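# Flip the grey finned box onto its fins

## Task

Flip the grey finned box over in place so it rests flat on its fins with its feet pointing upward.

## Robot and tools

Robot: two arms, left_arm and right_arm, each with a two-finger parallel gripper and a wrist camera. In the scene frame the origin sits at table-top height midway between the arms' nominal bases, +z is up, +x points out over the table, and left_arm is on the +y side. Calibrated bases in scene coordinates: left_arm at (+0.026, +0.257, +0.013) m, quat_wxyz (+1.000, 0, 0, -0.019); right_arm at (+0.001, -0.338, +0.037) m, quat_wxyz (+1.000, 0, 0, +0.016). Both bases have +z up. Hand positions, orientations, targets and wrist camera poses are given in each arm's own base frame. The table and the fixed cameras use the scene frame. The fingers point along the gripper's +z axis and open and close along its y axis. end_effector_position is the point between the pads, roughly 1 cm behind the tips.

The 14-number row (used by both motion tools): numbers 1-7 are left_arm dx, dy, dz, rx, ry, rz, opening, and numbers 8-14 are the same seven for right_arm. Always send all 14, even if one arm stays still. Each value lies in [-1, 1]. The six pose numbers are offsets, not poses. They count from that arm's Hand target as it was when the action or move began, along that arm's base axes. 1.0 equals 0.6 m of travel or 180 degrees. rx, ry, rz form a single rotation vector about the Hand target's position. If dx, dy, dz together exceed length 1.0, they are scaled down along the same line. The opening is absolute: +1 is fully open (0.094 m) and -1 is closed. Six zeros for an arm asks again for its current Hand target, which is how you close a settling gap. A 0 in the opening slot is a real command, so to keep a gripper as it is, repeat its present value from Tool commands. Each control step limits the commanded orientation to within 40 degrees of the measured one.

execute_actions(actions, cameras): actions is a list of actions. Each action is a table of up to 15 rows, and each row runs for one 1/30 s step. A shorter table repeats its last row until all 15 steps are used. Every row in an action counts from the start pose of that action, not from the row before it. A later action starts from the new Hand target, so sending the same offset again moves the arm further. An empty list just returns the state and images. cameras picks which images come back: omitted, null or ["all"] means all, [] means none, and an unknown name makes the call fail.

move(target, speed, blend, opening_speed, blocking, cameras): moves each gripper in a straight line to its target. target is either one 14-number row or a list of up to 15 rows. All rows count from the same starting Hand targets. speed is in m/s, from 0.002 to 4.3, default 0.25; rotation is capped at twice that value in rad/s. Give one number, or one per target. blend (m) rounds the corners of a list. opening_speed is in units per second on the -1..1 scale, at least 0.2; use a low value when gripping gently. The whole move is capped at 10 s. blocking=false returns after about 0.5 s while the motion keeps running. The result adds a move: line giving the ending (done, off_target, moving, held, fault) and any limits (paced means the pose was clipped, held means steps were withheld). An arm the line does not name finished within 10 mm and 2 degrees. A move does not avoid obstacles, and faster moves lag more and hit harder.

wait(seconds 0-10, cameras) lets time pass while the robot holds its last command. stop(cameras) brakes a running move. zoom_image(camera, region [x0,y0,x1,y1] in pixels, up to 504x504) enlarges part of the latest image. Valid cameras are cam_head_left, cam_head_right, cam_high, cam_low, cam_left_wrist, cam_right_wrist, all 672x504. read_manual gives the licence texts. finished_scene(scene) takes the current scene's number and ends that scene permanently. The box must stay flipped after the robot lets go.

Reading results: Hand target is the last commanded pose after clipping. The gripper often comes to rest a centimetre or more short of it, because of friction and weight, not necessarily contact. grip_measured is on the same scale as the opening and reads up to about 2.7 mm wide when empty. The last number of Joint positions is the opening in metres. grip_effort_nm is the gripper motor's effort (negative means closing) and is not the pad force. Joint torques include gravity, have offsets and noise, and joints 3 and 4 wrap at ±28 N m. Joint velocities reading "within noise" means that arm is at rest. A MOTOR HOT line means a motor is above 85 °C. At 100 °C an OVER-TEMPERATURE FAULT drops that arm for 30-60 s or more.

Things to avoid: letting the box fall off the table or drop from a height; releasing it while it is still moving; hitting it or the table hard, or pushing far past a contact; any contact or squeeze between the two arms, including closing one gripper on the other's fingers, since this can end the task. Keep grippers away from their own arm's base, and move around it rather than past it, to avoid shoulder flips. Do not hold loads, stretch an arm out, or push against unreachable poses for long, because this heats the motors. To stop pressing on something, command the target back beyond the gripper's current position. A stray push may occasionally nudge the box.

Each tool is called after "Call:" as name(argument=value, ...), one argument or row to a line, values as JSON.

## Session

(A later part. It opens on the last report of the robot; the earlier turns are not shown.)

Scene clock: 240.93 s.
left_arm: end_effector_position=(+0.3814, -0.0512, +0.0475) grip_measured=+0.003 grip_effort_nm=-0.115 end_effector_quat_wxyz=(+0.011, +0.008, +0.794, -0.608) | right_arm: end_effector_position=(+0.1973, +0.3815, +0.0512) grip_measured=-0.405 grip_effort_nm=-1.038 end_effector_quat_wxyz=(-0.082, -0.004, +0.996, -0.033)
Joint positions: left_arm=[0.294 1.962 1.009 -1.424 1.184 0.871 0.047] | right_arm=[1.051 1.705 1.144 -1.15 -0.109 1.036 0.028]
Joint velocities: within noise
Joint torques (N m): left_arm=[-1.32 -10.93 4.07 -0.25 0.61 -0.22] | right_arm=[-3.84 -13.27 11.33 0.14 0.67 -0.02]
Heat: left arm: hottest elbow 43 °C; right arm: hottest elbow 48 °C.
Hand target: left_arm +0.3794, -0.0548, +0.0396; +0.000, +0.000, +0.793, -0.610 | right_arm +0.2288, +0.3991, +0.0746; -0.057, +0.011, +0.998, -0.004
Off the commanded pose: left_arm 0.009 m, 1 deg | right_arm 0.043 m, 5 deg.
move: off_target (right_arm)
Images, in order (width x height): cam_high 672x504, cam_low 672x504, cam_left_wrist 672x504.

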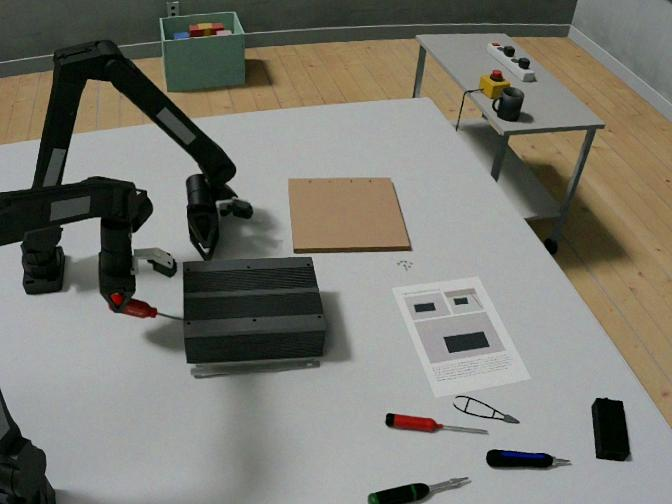

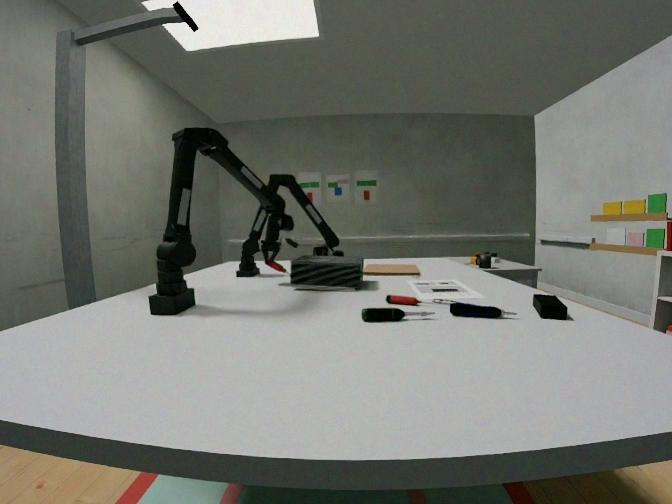

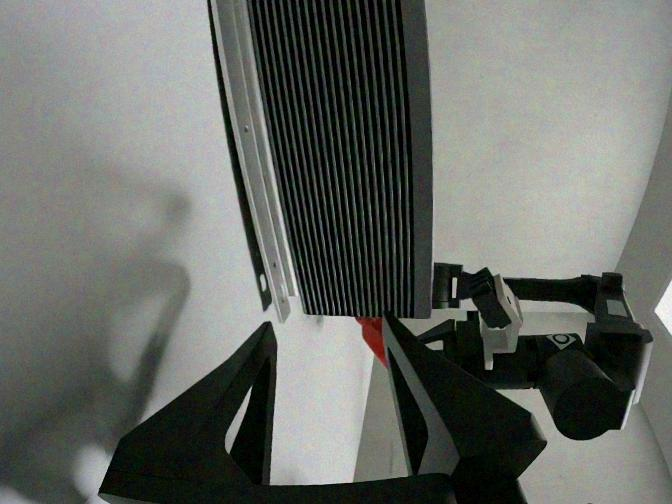

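Call:
move(
  target=[-0.018,-0.087,-0.038,0,0,0,0, 0.01,0,0.02,0,0.015,0,-1],
  speed=0.1,
  cameras=["cam_left_wrist","cam_low"],
)

Call:
zoom_image(
  camera="cam_left_wrist",
  region=[150, 130, 430, 410],
)

Scene clock: 260.57 s.
left_arm: end_effector_position=(+0.3725, -0.1011, +0.0185) grip_measured=+0.003 grip_effort_nm=-0.125 end_effector_quat_wxyz=(+0.008, +0.001, +0.793, -0.609) | right_arm: end_effector_position=(+0.2012, +0.3845, +0.0688) grip_measured=-0.406 grip_effort_nm=-1.038 end_effector_quat_wxyz=(-0.106, -0.002, +0.994, -0.030)
Joint positions: left_arm=[0.175 1.949 0.899 -1.066 1.264 0.582 0.047] | right_arm=[1.03 1.705 1.193 -1.222 -0.15 1.013 0.028]
Joint velocities: within noise
Joint torques (N m): left_arm=[-2.02 -11.87 3.29 0.25 0.73 -0.27] | right_arm=[-3.9 -13.22 11.14 0.51 0.85 -0.11]
Heat: left arm: hottest elbow 41 °C; right arm: hottest elbow 51 °C.
Hand target: left_arm +0.3686, -0.1071, +0.0169; +0.000, +0.000, +0.793, -0.610 | right_arm +0.2348, +0.3990, +0.0866; -0.081, +0.011, +0.997, -0.005
Off the commanded pose: left_arm 0.007 m, 1 deg | right_arm 0.041 m, 4 deg.
move: off_target (right_arm)
Images, in order (width x height): cam_low 672x504, cam_left_wrist 672x504.

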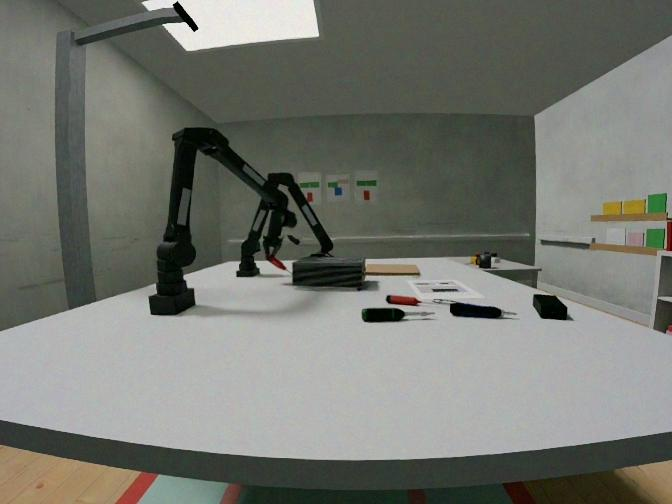

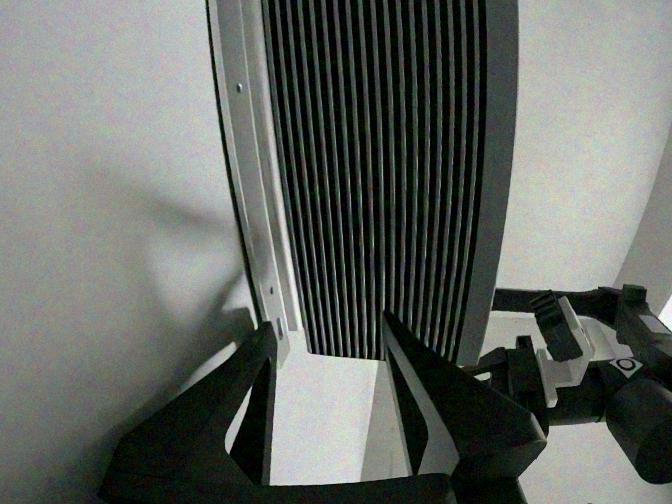

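Scaled by 1.800 from the camera's 672x504 image, which has a finer 960x720 frame.

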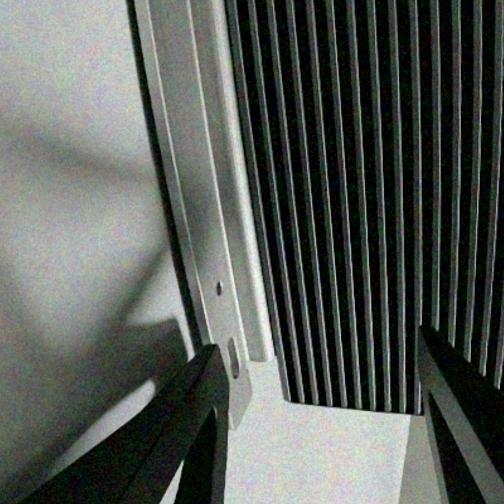

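Call:
execute_actions(
  actions=[],
  cameras=["cam_head_left","cam_high"],
)

Call:
zoom_image(
  camera="cam_head_left",
  region=[220, 220, 380, 360],
)

Scene clock: 306.67 s.
left_arm: end_effector_position=(+0.3725, -0.1011, +0.0184) grip_measured=+0.003 grip_effort_nm=-0.120 end_effector_quat_wxyz=(+0.008, +0.000, +0.793, -0.609) | right_arm: end_effector_position=(+0.2012, +0.3845, +0.0688) grip_measured=-0.406 grip_effort_nm=-1.048 end_effector_quat_wxyz=(-0.106, -0.002, +0.994, -0.030)
Joint positions: left_arm=[0.175 1.949 0.898 -1.066 1.264 0.581 0.047] | right_arm=[1.03 1.705 1.193 -1.222 -0.15 1.013 0.028]
Joint velocities: within noise
Joint torques (N m): left_arm=[-1.96 -12.04 3.32 0.13 0.72 -0.22] | right_arm=[-3.96 -13.57 11.18 0.34 0.82 -0.08]
Heat: left arm: hottest elbow 39 °C; right arm: hottest elbow 49 °C.
Hand target: left_arm +0.3685, -0.1070, +0.0168; +0.000, +0.000, +0.793, -0.610 | right_arm +0.2348, +0.3990, +0.0866; -0.081, +0.011, +0.997, -0.005
Tool commands: left_gripper/opening=+0.0 right_gripper/opening=-1.0
Off the commanded pose: left_arm 0.007 m, 1 deg | right_arm 0.041 m, 4 deg.
Images, in order (width x height): cam_head_left 672x504, cam_high 672x504.

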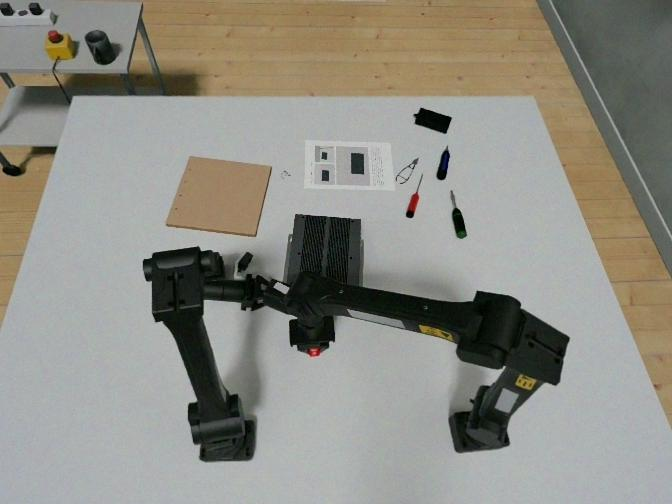

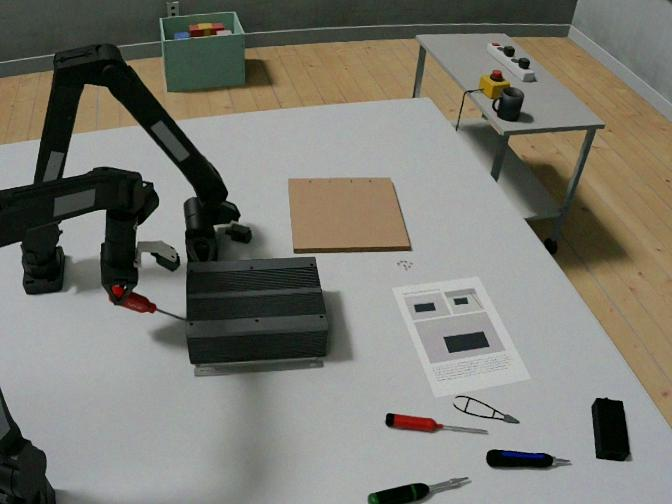

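Scaled by 3.150.

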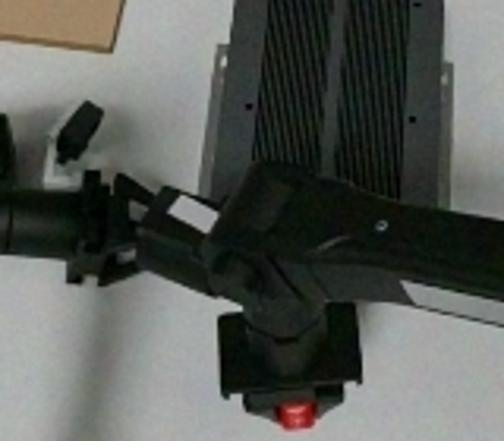

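Call:
move(
  target=[0,0.045,-0.012,0,0,0,0, 0,0,0,0,0,0,-1],
  speed=0.1,
  cameras=["cam_left_wrist"],
)

Call:
zoom_image(
  camera="cam_left_wrist",
  region=[150, 130, 430, 410],
)

Scene clock: 320.47 s.
left_arm: end_effector_position=(+0.3701, -0.0849, +0.0236) grip_measured=+0.003 grip_effort_nm=-0.120 end_effector_quat_wxyz=(+0.013, +0.015, +0.795, -0.606) | right_arm: end_effector_position=(+0.2012, +0.3845, +0.0688) grip_measured=-0.406 grip_effort_nm=-1.043 end_effector_quat_wxyz=(-0.106, -0.002, +0.994, -0.030)
Joint positions: left_arm=[0.216 1.957 0.926 -1.195 1.229 0.726 0.047] | right_arm=[1.03 1.705 1.193 -1.222 -0.15 1.013 0.028]
Joint velocities: within noise
Joint torques (N m): left_arm=[0.38 -8.29 4.66 -0.87 0.47 0.07] | right_arm=[-3.78 -12.51 11.19 0.2 0.83 -0.08]
Heat: left arm: hottest elbow 39 °C; right arm: hottest elbow 49 °C.
Hand target: left_arm +0.3686, -0.0800, +0.0096; +0.000, +0.000, +0.793, -0.610 | right_arm +0.2348, +0.3990, +0.0866; -0.081, +0.011, +0.997, -0.005
Off the commanded pose: left_arm 0.015 m, 2 deg | right_arm 0.041 m, 4 deg.
move: off_target (left_arm, right_arm)
Images, in order (width x height): cam_left_wrist 672x504.

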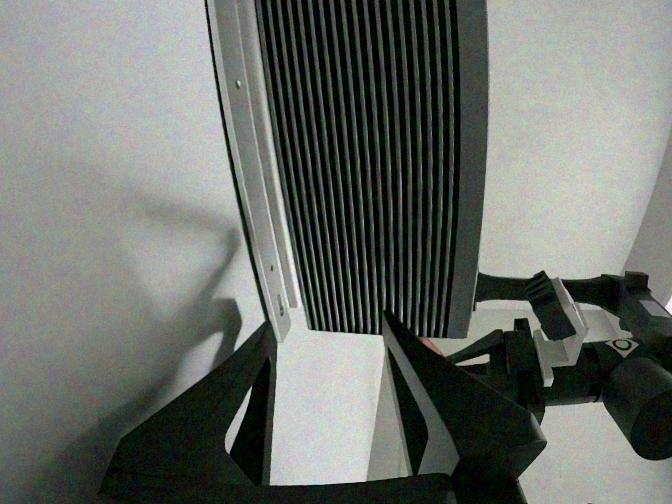

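Scaled by 1.800 from the camera's 672x504 image, which has a finer 960x720 frame.

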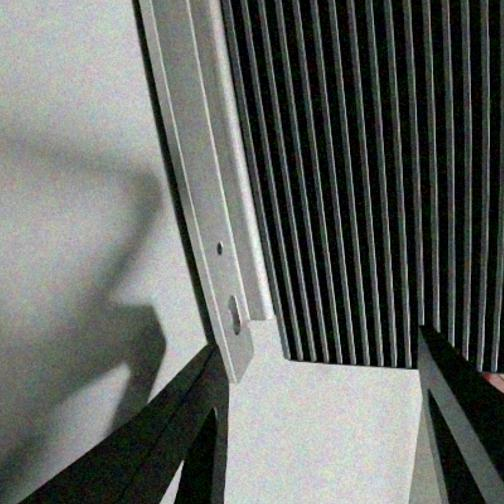

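Call:
move(
  target=[0,0,-0.024,0,0,0,0, 0,0,0,0,0,0,-1],
  speed=0.06,
  cameras=["cam_left_wrist"],
)

Call:
zoom_image(
  camera="cam_left_wrist",
  region=[150, 130, 430, 410],
)

Scene clock: 327.70 s.
left_arm: end_effector_position=(+0.3699, -0.0849, +0.0231) grip_measured=+0.003 grip_effort_nm=-0.125 end_effector_quat_wxyz=(+0.013, +0.016, +0.795, -0.606) | right_arm: end_effector_position=(+0.2012, +0.3845, +0.0688) grip_measured=-0.406 grip_effort_nm=-1.038 end_effector_quat_wxyz=(-0.106, -0.002, +0.994, -0.030)
Joint positions: left_arm=[0.216 1.959 0.926 -1.195 1.228 0.729 0.047] | right_arm=[1.03 1.705 1.193 -1.222 -0.15 1.013 0.028]
Joint velocities: within noise
Joint torques (N m): left_arm=[0.56 -5.83 4.63 0.4 0.47 0.04] | right_arm=[-3.49 -12.92 11.1 0.49 0.83 -0.08]
Heat: left arm: hottest elbow 39 °C; right arm: hottest elbow 49 °C.
Hand target: left_arm +0.3685, -0.0800, -0.0048; +0.000, +0.000, +0.793, -0.610 | right_arm +0.2348, +0.3990, +0.0866; -0.081, +0.011, +0.997, -0.005
Off the commanded pose: left_arm 0.028 m, 2 deg | right_arm 0.041 m, 4 deg.
move: off_target (left_arm, right_arm)
Images, in order (width x height): cam_left_wrist 672x504.

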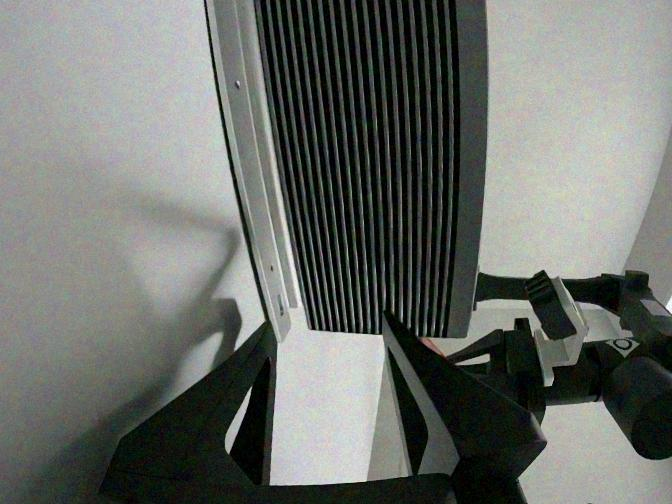

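Scaled by 1.800 from the camera's 672x504 image, which has a finer 960x720 frame.

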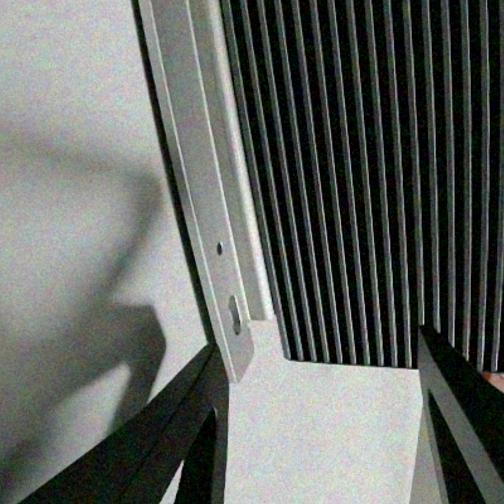

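Call:
move(
  target=[0,0.01,-0.025,0,0,0,0, 0,0,0,0,0,0,-1],
  speed=0.06,
  cameras=["cam_left_wrist","cam_high"],
)

Call:
zoom_image(
  camera="cam_high",
  region=[80, 150, 280, 320],
)

Scene clock: 337.53 s.
left_arm: end_effector_position=(+0.3759, -0.0806, +0.0208) grip_measured=+0.003 grip_effort_nm=-0.120 end_effector_quat_wxyz=(+0.025, +0.030, +0.798, -0.602) | right_arm: end_effector_position=(+0.2012, +0.3845, +0.0688) grip_measured=-0.406 grip_effort_nm=-1.043 end_effector_quat_wxyz=(-0.106, -0.002, +0.994, -0.030)
Joint positions: left_arm=[0.223 1.969 0.943 -1.195 1.219 0.759 0.047] | right_arm=[1.03 1.705 1.193 -1.222 -0.15 1.013 0.028]
Joint velocities: within noise
Joint torques (N m): left_arm=[1.2 -3.72 4.04 0.43 0.47 0.04] | right_arm=[-3.96 -13.39 10.99 0.28 0.86 -0.09]
Heat: left arm: hottest elbow 39 °C; right arm: hottest elbow 49 °C.
Hand target: left_arm +0.3686, -0.0740, -0.0198; +0.000, +0.000, +0.793, -0.610 | right_arm +0.2348, +0.3990, +0.0866; -0.081, +0.011, +0.997, -0.005
Off the commanded pose: left_arm 0.042 m, 5 deg | right_arm 0.041 m, 4 deg.
move: off_target (left_arm, right_arm)
Images, in order (width x height): cam_high 672x504, cam_left_wrist 672x504.

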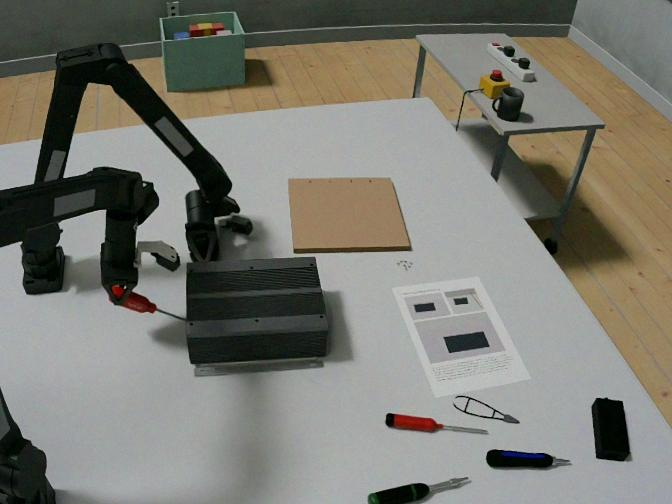

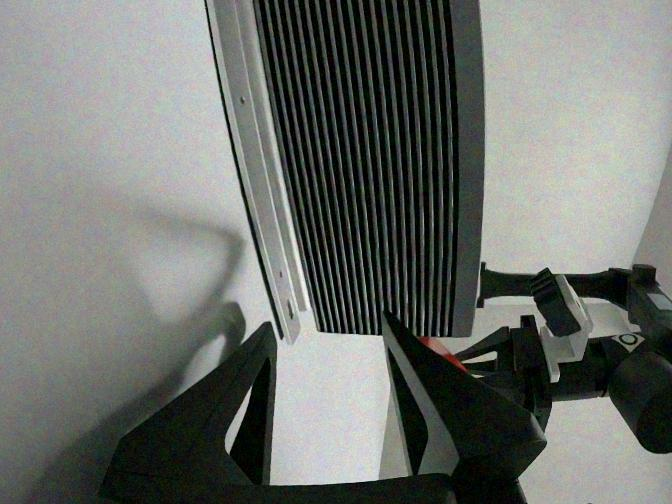

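Scaled by 2.520.

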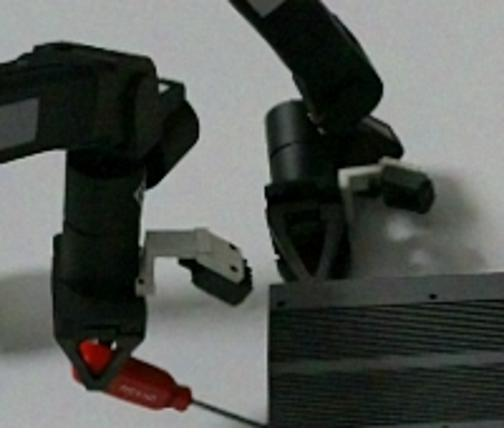

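Call:
move(
  target=[
    [0,-0.01,0.06,0,0,0,0, 0.015,0,0.03,0,0.02,0,-1],
    [0,-0.043,0.059,0,0,0,0, 0.015,0,0.03,0,0.02,0,-1],
  ],
  speed=0.06,
  cameras=["cam_left_wrist","cam_low"],
)

Call:
zoom_image(
  camera="cam_left_wrist",
  region=[150, 200, 360, 410],
)

Call:
zoom_image(
  camera="cam_low",
  region=[240, 245, 400, 305],
)

Scene clock: 352.63 s.
left_arm: end_effector_position=(+0.3750, -0.0927, +0.0204) grip_measured=+0.003 grip_effort_nm=-0.120 end_effector_quat_wxyz=(+0.013, +0.004, +0.794, -0.608) | right_arm: end_effector_position=(+0.2151, +0.3868, +0.0931) grip_measured=-0.408 grip_effort_nm=-1.043 end_effector_quat_wxyz=(-0.133, +0.005, +0.991, -0.025)
Joint positions: left_arm=[0.195 1.955 0.915 -1.115 1.254 0.634 0.047] | right_arm=[0.989 1.713 1.268 -1.316 -0.195 0.981 0.028]
Joint velocities: within noise
Joint torques (N m): left_arm=[-2.2 -11.46 3.07 0.14 0.71 -0.21] | right_arm=[-3.37 -12.4 10.89 0.53 0.67 -0.21]
Heat: left arm: hottest elbow 38 °C; right arm: hottest elbow 50 °C.
Hand target: left_arm +0.3686, -0.0998, +0.0157; +0.000, +0.000, +0.793, -0.610 | right_arm +0.2438, +0.3991, +0.1048; -0.112, +0.011, +0.994, -0.005
Off the commanded pose: left_arm 0.011 m, 2 deg | right_arm 0.033 m, 3 deg.
move: off_target (left_arm, right_arm)
Images, in order (width x height): cam_low 672x504, cam_left_wrist 672x504.

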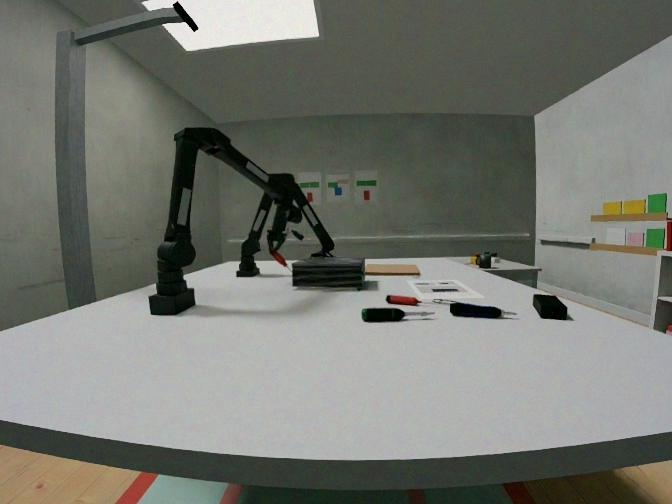

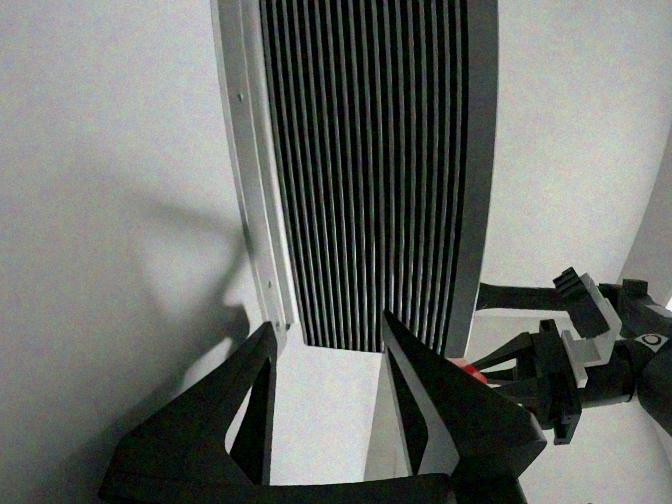

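Scaled by 2.400 from the camera's 672x504 image, which has a finer 960x720 frame.

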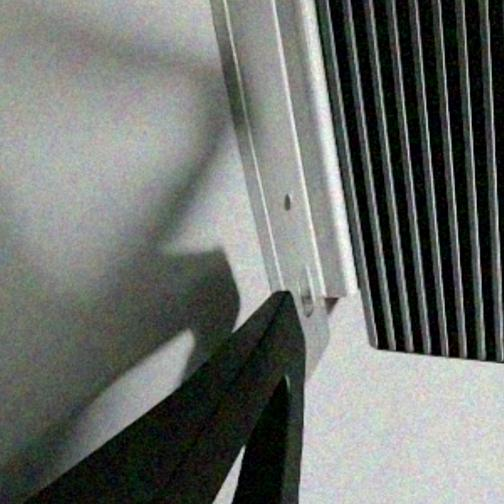

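Scaled by 3.150.

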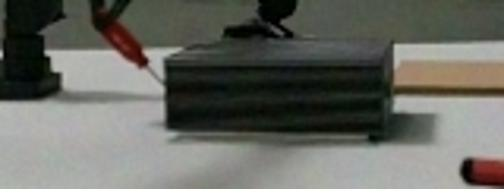

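Call:
execute_actions(
  actions=[],
  cameras=["cam_high","cam_right_wrist"],
)

Call:
zoom_image(
  camera="cam_high",
  region=[80, 230, 340, 400],
)

Scene clock: 358.77 s.
left_arm: end_effector_position=(+0.3751, -0.0927, +0.0203) grip_measured=+0.003 grip_effort_nm=-0.120 end_effector_quat_wxyz=(+0.013, +0.004, +0.794, -0.608) | right_arm: end_effector_position=(+0.2151, +0.3868, +0.0931) grip_measured=-0.408 grip_effort_nm=-1.043 end_effector_quat_wxyz=(-0.133, +0.005, +0.991, -0.025)
Joint positions: left_arm=[0.195 1.955 0.915 -1.114 1.254 0.633 0.047] | right_arm=[0.989 1.713 1.268 -1.316 -0.195 0.981 0.028]
Joint velocities: within noise
Joint torques (N m): left_arm=[-2.08 -11.4 3.06 0.08 0.72 -0.24] | right_arm=[-3.25 -12.16 10.91 0.66 0.67 -0.15]
Heat: left arm: hottest elbow 38 °C; right arm: hottest elbow 51 °C.
Hand target: left_arm +0.3686, -0.0998, +0.0157; +0.000, +0.000, +0.793, -0.610 | right_arm +0.2438, +0.3991, +0.1048; -0.112, +0.011, +0.994, -0.005
Tool commands: left_gripper/opening=+0.0 right_gripper/opening=-1.0
Off the commanded pose: left_arm 0.011 m, 2 deg | right_arm 0.033 m, 3 deg.
Images, in order (width x height): cam_high 672x504, cam_right_wrist 672x504.

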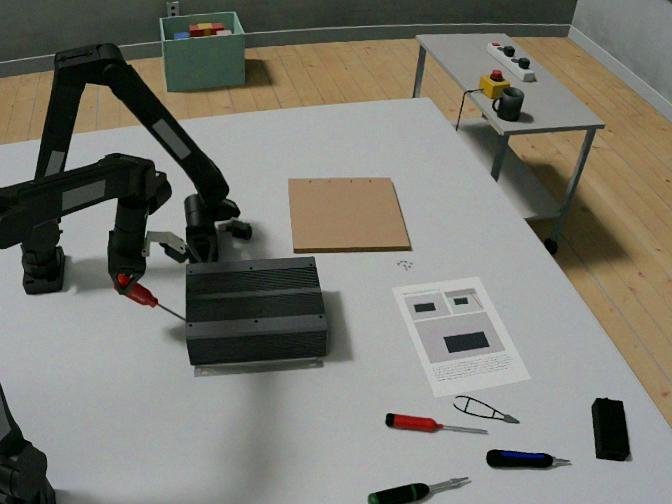

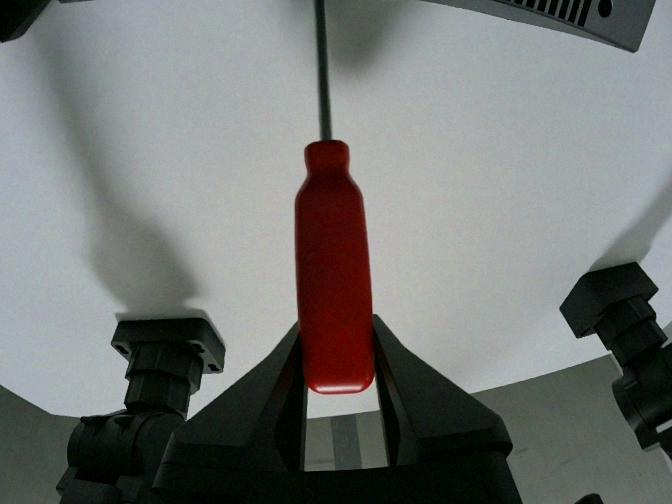

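Scaled by 1.938.

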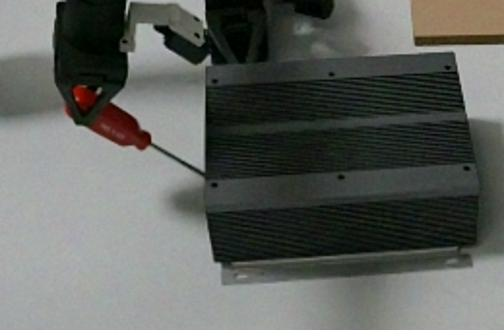

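Call:
zoom_image(
  camera="cam_high",
  region=[150, 300, 250, 390],
)

Call:
zoom_image(
  camera="cam_head_left",
  region=[260, 200, 400, 370],
)

Scaled by 5.040.

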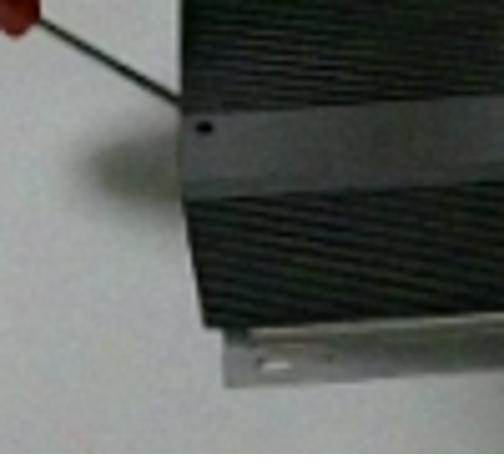

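This scene's latest camera images include none from cam_head_left. They are from: cam_high, cam_right_wrist. cam_head_left's image comes with the result of a call that names it in "cameras".

Call:
move(
  target=[
    [0,0,0,0,0,0,0, -0.1,0,0.0,0,0,0,-1],
    [0,0,0,0,0,0,0, -0.206,0,-0.15,0,-0.157,0,-1],
    [0,0,0,0,0,0,0, -0.206,0,-0.2,0,-0.157,0,-1],
  ],
  speed=0.12,
  cameras=["cam_high","cam_low","cam_right_wrist","cam_left_wrist"],
)

Call:
zoom_image(
  camera="cam_high",
  region=[80, 230, 340, 400],
)

Call:
zoom_image(
  camera="cam_low",
  region=[220, 240, 380, 310],
)

Scene clock: 393.57 s.
left_arm: end_effector_position=(+0.3750, -0.0927, +0.0202) grip_measured=+0.003 grip_effort_nm=-0.125 end_effector_quat_wxyz=(+0.013, +0.003, +0.794, -0.608) | right_arm: end_effector_position=(+0.1266, +0.3989, -0.0065) grip_measured=-0.408 grip_effort_nm=-1.043 end_effector_quat_wxyz=(+0.139, +0.015, +0.990, +0.001)
Joint positions: left_arm=[0.195 1.955 0.915 -1.113 1.254 0.631 0.047] | right_arm=[1.376 1.678 0.904 -0.743 0.274 1.399 0.028]
Joint velocities: within noise
Joint torques (N m): left_arm=[-2.02 -11.46 3.04 0.1 0.72 -0.23] | right_arm=[0.09 -9.52 5.24 1.07 -0.14 0.04]
Heat: left arm: hottest elbow 38 °C; right arm: hottest elbow 53 °C.
Hand target: left_arm +0.3685, -0.0998, +0.0156; +0.000, +0.000, +0.793, -0.610 | right_arm +0.1202, +0.3991, -0.0152; +0.134, +0.012, +0.991, -0.002
Off the commanded pose: left_arm 0.011 m, 1 deg | right_arm 0.011 m, 1 deg.
move: off_target (left_arm, right_arm)
Images, in order (width x height): cam_high 672x504, cam_low 672x504, cam_left_wrist 672x504, cam_right_wrist 672x504.

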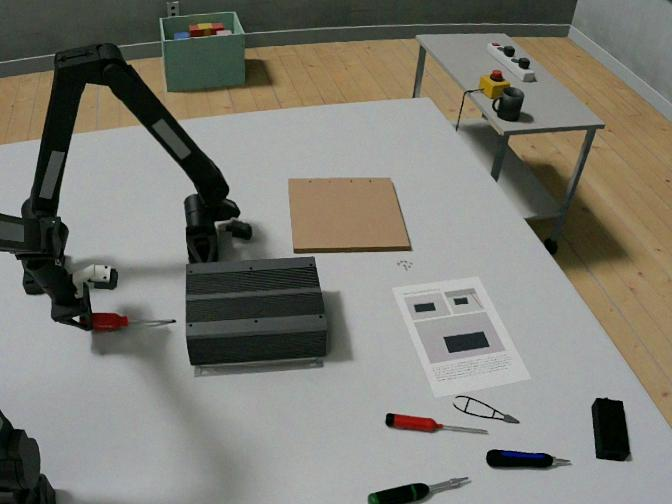

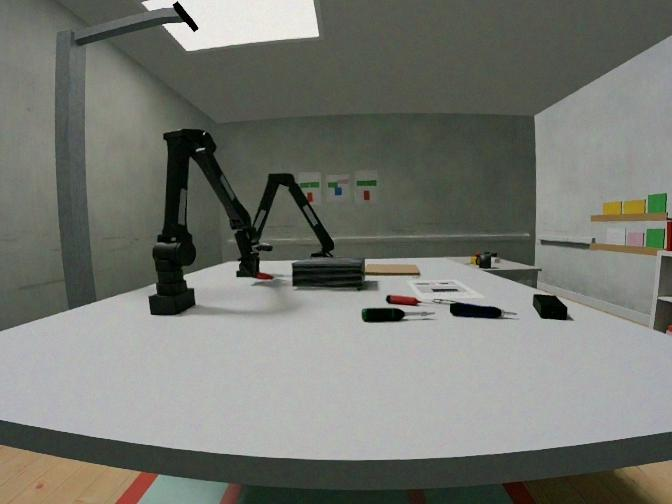

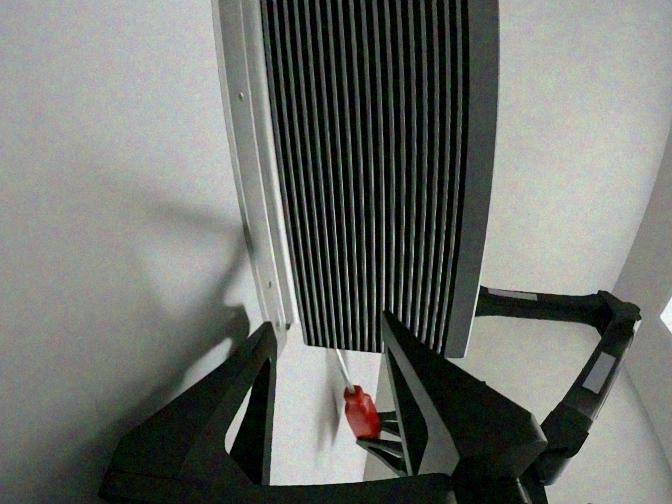

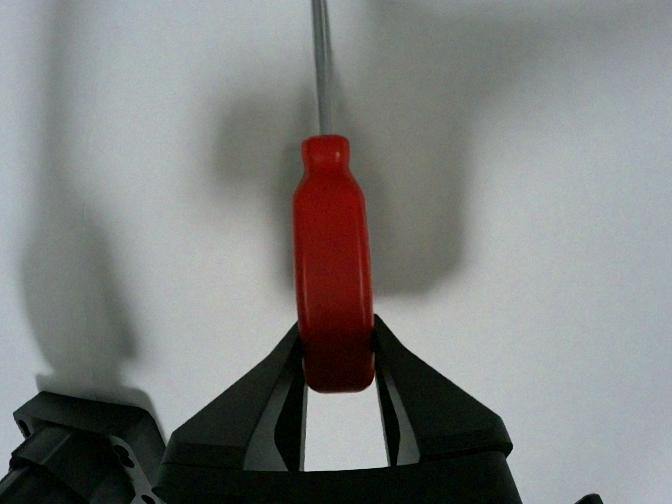

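Scaled by 1.938.

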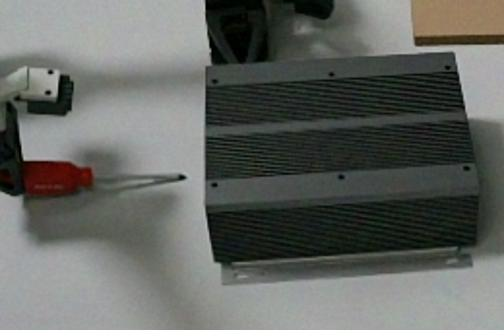

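Scaled by 3.150.

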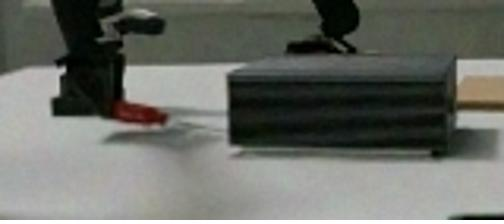

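Call:
move(
  target=[
    [0,0,0,0,0,0,0, 0,0,-0.014,0,0,0,-1],
    [0,0,0,0,0,0,0, 0.15,0,-0.01,0,0,0,-1],
  ],
  speed=0.07,
  cameras=["cam_high","cam_low","cam_left_wrist"],
)

Call:
zoom_image(
  camera="cam_high",
  region=[80, 230, 340, 400],
)

Call:
zoom_image(
  camera="cam_low",
  region=[220, 240, 380, 310],
)

Scene clock: 405.00 s.
left_arm: end_effector_position=(+0.3750, -0.0927, +0.0202) grip_measured=+0.003 grip_effort_nm=-0.120 end_effector_quat_wxyz=(+0.013, +0.003, +0.794, -0.608) | right_arm: end_effector_position=(+0.2003, +0.3882, -0.0206) grip_measured=-0.408 grip_effort_nm=-1.038 end_effector_quat_wxyz=(+0.136, +0.012, +0.991, -0.009)
Joint positions: left_arm=[0.195 1.955 0.915 -1.113 1.254 0.631 0.047] | right_arm=[1.197 1.732 0.93 -0.687 0.262 1.211 0.028]
Joint velocities: within noise
Joint torques (N m): left_arm=[-2.14 -11.4 3.04 0.09 0.72 -0.24] | right_arm=[-1.9 -10.05 7.58 0.94 -0.16 -0.28]
Heat: left arm: hottest elbow 37 °C; right arm: hottest elbow 51 °C.
Hand target: left_arm +0.3685, -0.0998, +0.0156; +0.000, +0.000, +0.793, -0.610 | right_arm +0.2102, +0.3990, -0.0213; +0.134, +0.012, +0.991, -0.002
Off the commanded pose: left_arm 0.011 m, 2 deg | right_arm 0.015 m, 1 deg.
move: off_target (left_arm, right_arm)
Images, in order (width x height): cam_high 672x504, cam_low 672x504, cam_left_wrist 672x504.

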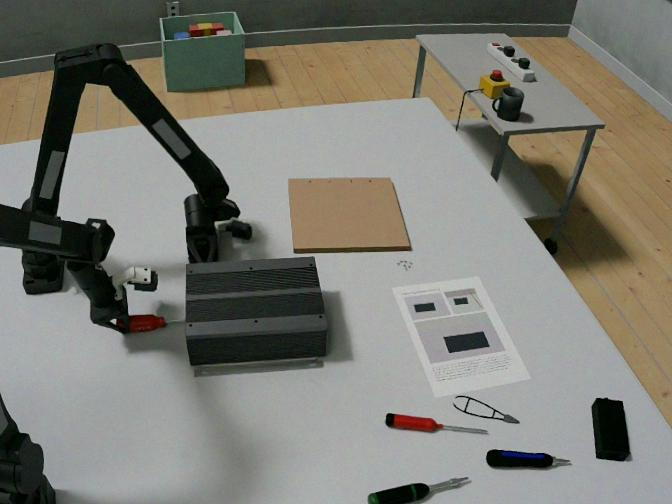

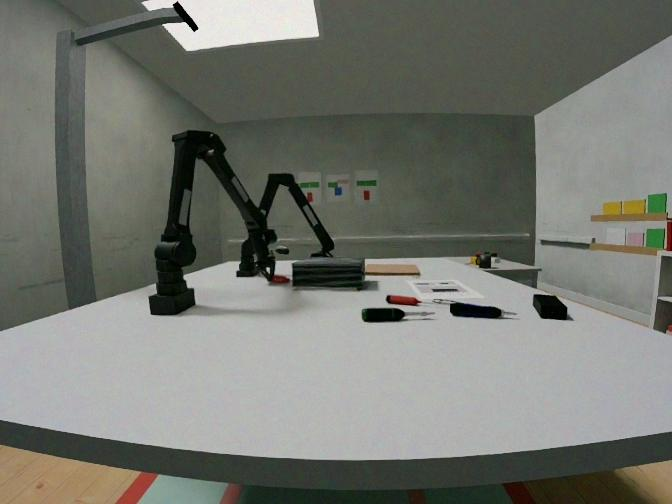

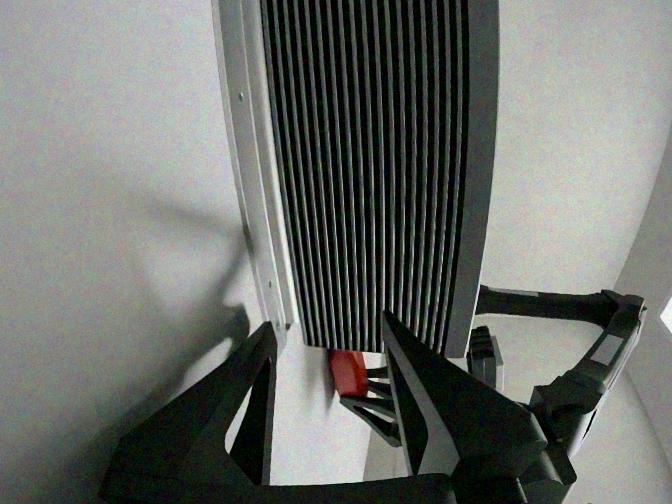

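Scaled by 1.938.

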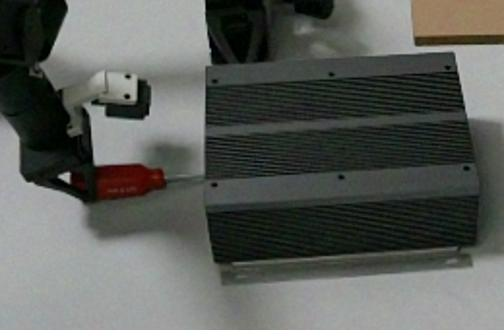

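Scaled by 3.150.

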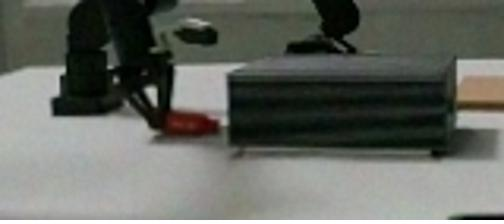

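Call:
move(
  target=[
    [0,0,0,0,0,0,0, 0.015,0,0.06,0,0.044,0,-1],
    [0,0,0,0,0,0,0, 0.06,0,0.115,0,0.087,0,-1],
    [0,0,0,0,0,0,0, 0.09,0,0.155,0,0.118,0,-1],
  ],
  speed=0.07,
  cameras=["cam_high","cam_low","cam_left_wrist"],
)

Call:
zoom_image(
  camera="cam_high",
  region=[80, 230, 340, 400],
)

Call:
zoom_image(
  camera="cam_left_wrist",
  region=[180, 200, 360, 380],
)

Call:
zoom_image(
  camera="cam_low",
  region=[220, 240, 380, 310],
)

Scene clock: 419.33 s.
left_arm: end_effector_position=(+0.3750, -0.0927, +0.0202) grip_measured=+0.003 grip_effort_nm=-0.120 end_effector_quat_wxyz=(+0.013, +0.003, +0.794, -0.608) | right_arm: end_effector_position=(+0.2271, +0.3851, +0.0492) grip_measured=-0.408 grip_effort_nm=-1.043 end_effector_quat_wxyz=(-0.079, -0.010, +0.996, -0.030)
Joint positions: left_arm=[0.195 1.955 0.915 -1.113 1.254 0.631 0.047] | right_arm=[1.001 1.747 1.197 -1.159 -0.099 0.974 0.028]
Joint velocities: within noise
Joint torques (N m): left_arm=[-2.26 -11.4 3.03 0.1 0.72 -0.22] | right_arm=[-3.96 -14.74 11.47 0.32 0.86 0.04]
Heat: left arm: hottest elbow 37 °C; right arm: hottest elbow 49 °C.
Hand target: left_arm +0.3685, -0.0998, +0.0156; +0.000, +0.000, +0.793, -0.610 | right_arm +0.2643, +0.3991, +0.0717; -0.051, +0.011, +0.999, -0.004
Off the commanded pose: left_arm 0.011 m, 2 deg | right_arm 0.046 m, 5 deg.
move: off_target (left_arm, right_arm)
Images, in order (width x height): cam_high 672x504, cam_low 672x504, cam_left_wrist 672x504.

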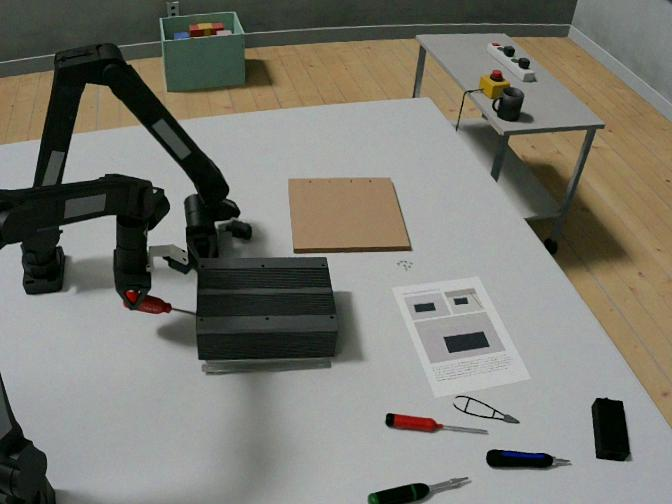

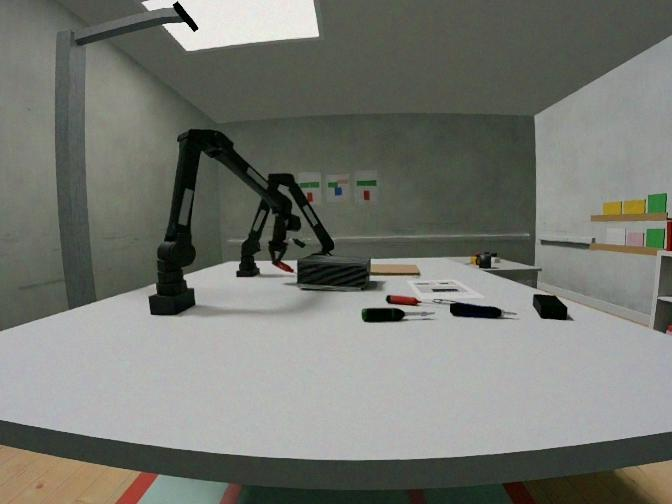

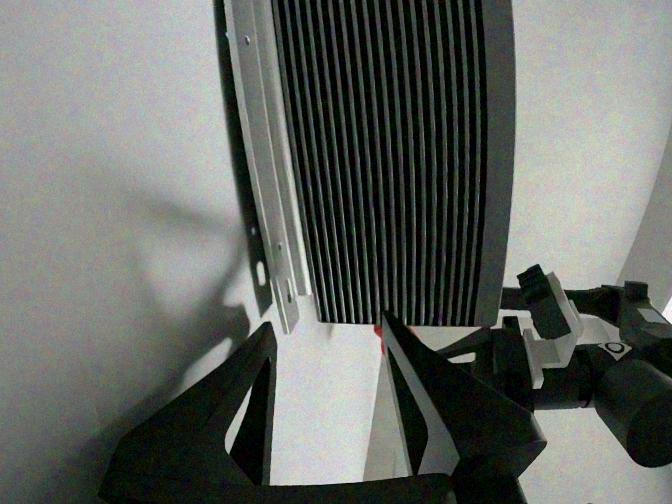

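Scaled by 1.938.

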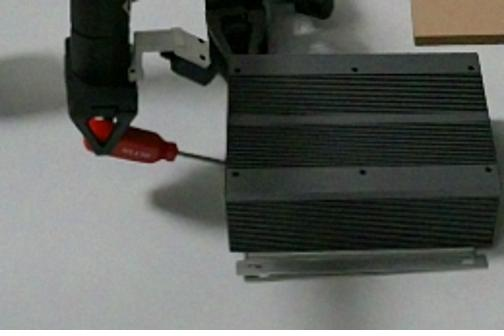

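Scaled by 2.800 from the camera's 672x504 image, which has a finer 960x720 frame.

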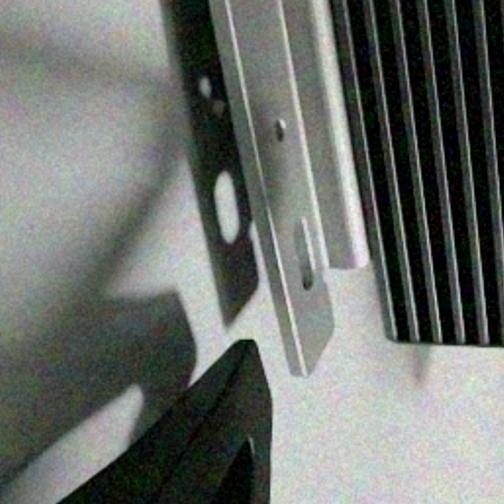

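Scaled by 3.150.

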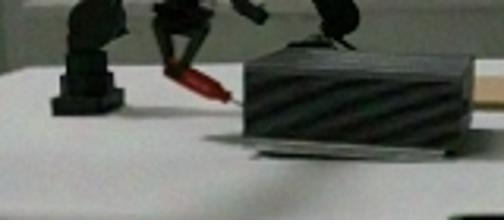

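Call:
move(
  target=[0.07,0.03,0.003,0,0,0,0, 0,0,0,0,0,0,-1],
  speed=0.08,
  cameras=["cam_left_wrist"],
)

Call:
zoom_image(
  camera="cam_left_wrist",
  region=[180, 200, 360, 380],
)

Scene clock: 427.93 s.
left_arm: end_effector_position=(+0.4052, -0.0862, +0.0243) grip_measured=+0.003 grip_effort_nm=-0.125 end_effector_quat_wxyz=(+0.002, +0.003, +0.793, -0.609) | right_arm: end_effector_position=(+0.2270, +0.3850, +0.0492) grip_measured=-0.408 grip_effort_nm=-1.043 end_effector_quat_wxyz=(-0.079, -0.010, +0.996, -0.031)
Joint positions: left_arm=[0.196 2.007 1.029 -1.223 1.246 0.663 0.047] | right_arm=[1.001 1.747 1.197 -1.16 -0.099 0.973 0.028]
Joint velocities: within noise
Joint torques (N m): left_arm=[-0.15 -11.16 6.11 -0.84 0.47 0.03] | right_arm=[-4.01 -13.8 11.32 0.24 0.87 0.04]
Heat: left arm: hottest elbow 37 °C; right arm: hottest elbow 50 °C.
Hand target: left_arm +0.4106, -0.0819, +0.0175; +0.000, +0.000, +0.793, -0.610 | right_arm +0.2642, +0.3990, +0.0717; -0.051, +0.011, +0.999, -0.004
Off the commanded pose: left_arm 0.010 m, 0 deg | right_arm 0.046 m, 5 deg.
move: off_target (right_arm)
Images, in order (width x height): cam_left_wrist 672x504.

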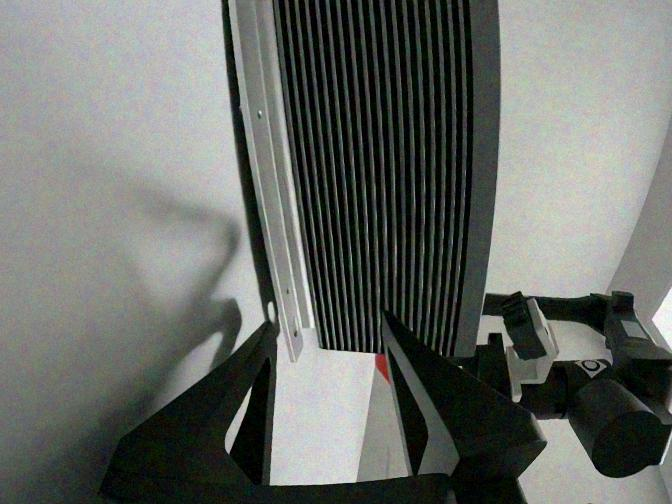

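Scaled by 2.800 from the camera's 672x504 image, which has a finer 960x720 frame.

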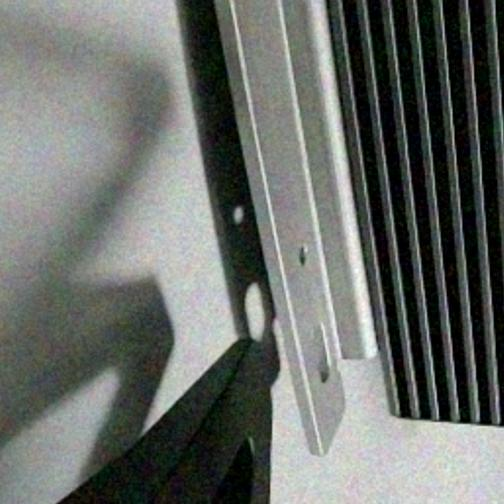

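Call:
move(
  target=[0.013,-0.05,-0.01,0,0,0,0, 0,0,0,0,0,0,-1],
  speed=0.06,
  cameras=["cam_left_wrist"],
)

Call:
zoom_image(
  camera="cam_left_wrist",
  region=[180, 200, 360, 380],
)

Scene clock: 442.90 s.
left_arm: end_effector_position=(+0.4218, -0.1072, +0.0173) grip_measured=+0.003 grip_effort_nm=-0.120 end_effector_quat_wxyz=(+0.010, +0.005, +0.793, -0.609) | right_arm: end_effector_position=(+0.2269, +0.3849, +0.0492) grip_measured=-0.408 grip_effort_nm=-1.043 end_effector_quat_wxyz=(-0.080, -0.011, +0.996, -0.031)
Joint positions: left_arm=[0.14 2.007 1.029 -1.045 1.279 0.492 0.047] | right_arm=[1.001 1.747 1.197 -1.16 -0.099 0.973 0.028]
Joint velocities: within noise
Joint torques (N m): left_arm=[-1.55 -12.57 4.19 0.34 0.75 -0.23] | right_arm=[-4.66 -14.74 11.34 0.27 0.86 0.06]
Heat: left arm: hottest elbow 37 °C; right arm: hottest elbow 52 °C.
Hand target: left_arm +0.4183, -0.1119, +0.0115; +0.000, +0.000, +0.793, -0.610 | right_arm +0.2641, +0.3991, +0.0718; -0.051, +0.011, +0.999, -0.004
Off the commanded pose: left_arm 0.008 m, 1 deg | right_arm 0.046 m, 5 deg.
move: off_target (right_arm)
Images, in order (width x height): cam_left_wrist 672x504.

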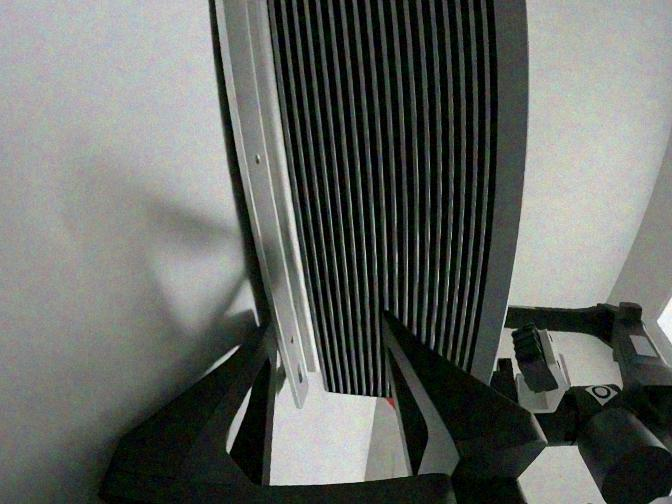

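Scaled by 2.800 from the camera's 672x504 image, which has a finer 960x720 frame.

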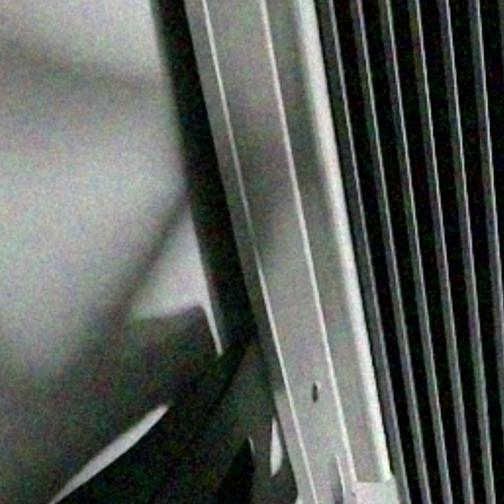

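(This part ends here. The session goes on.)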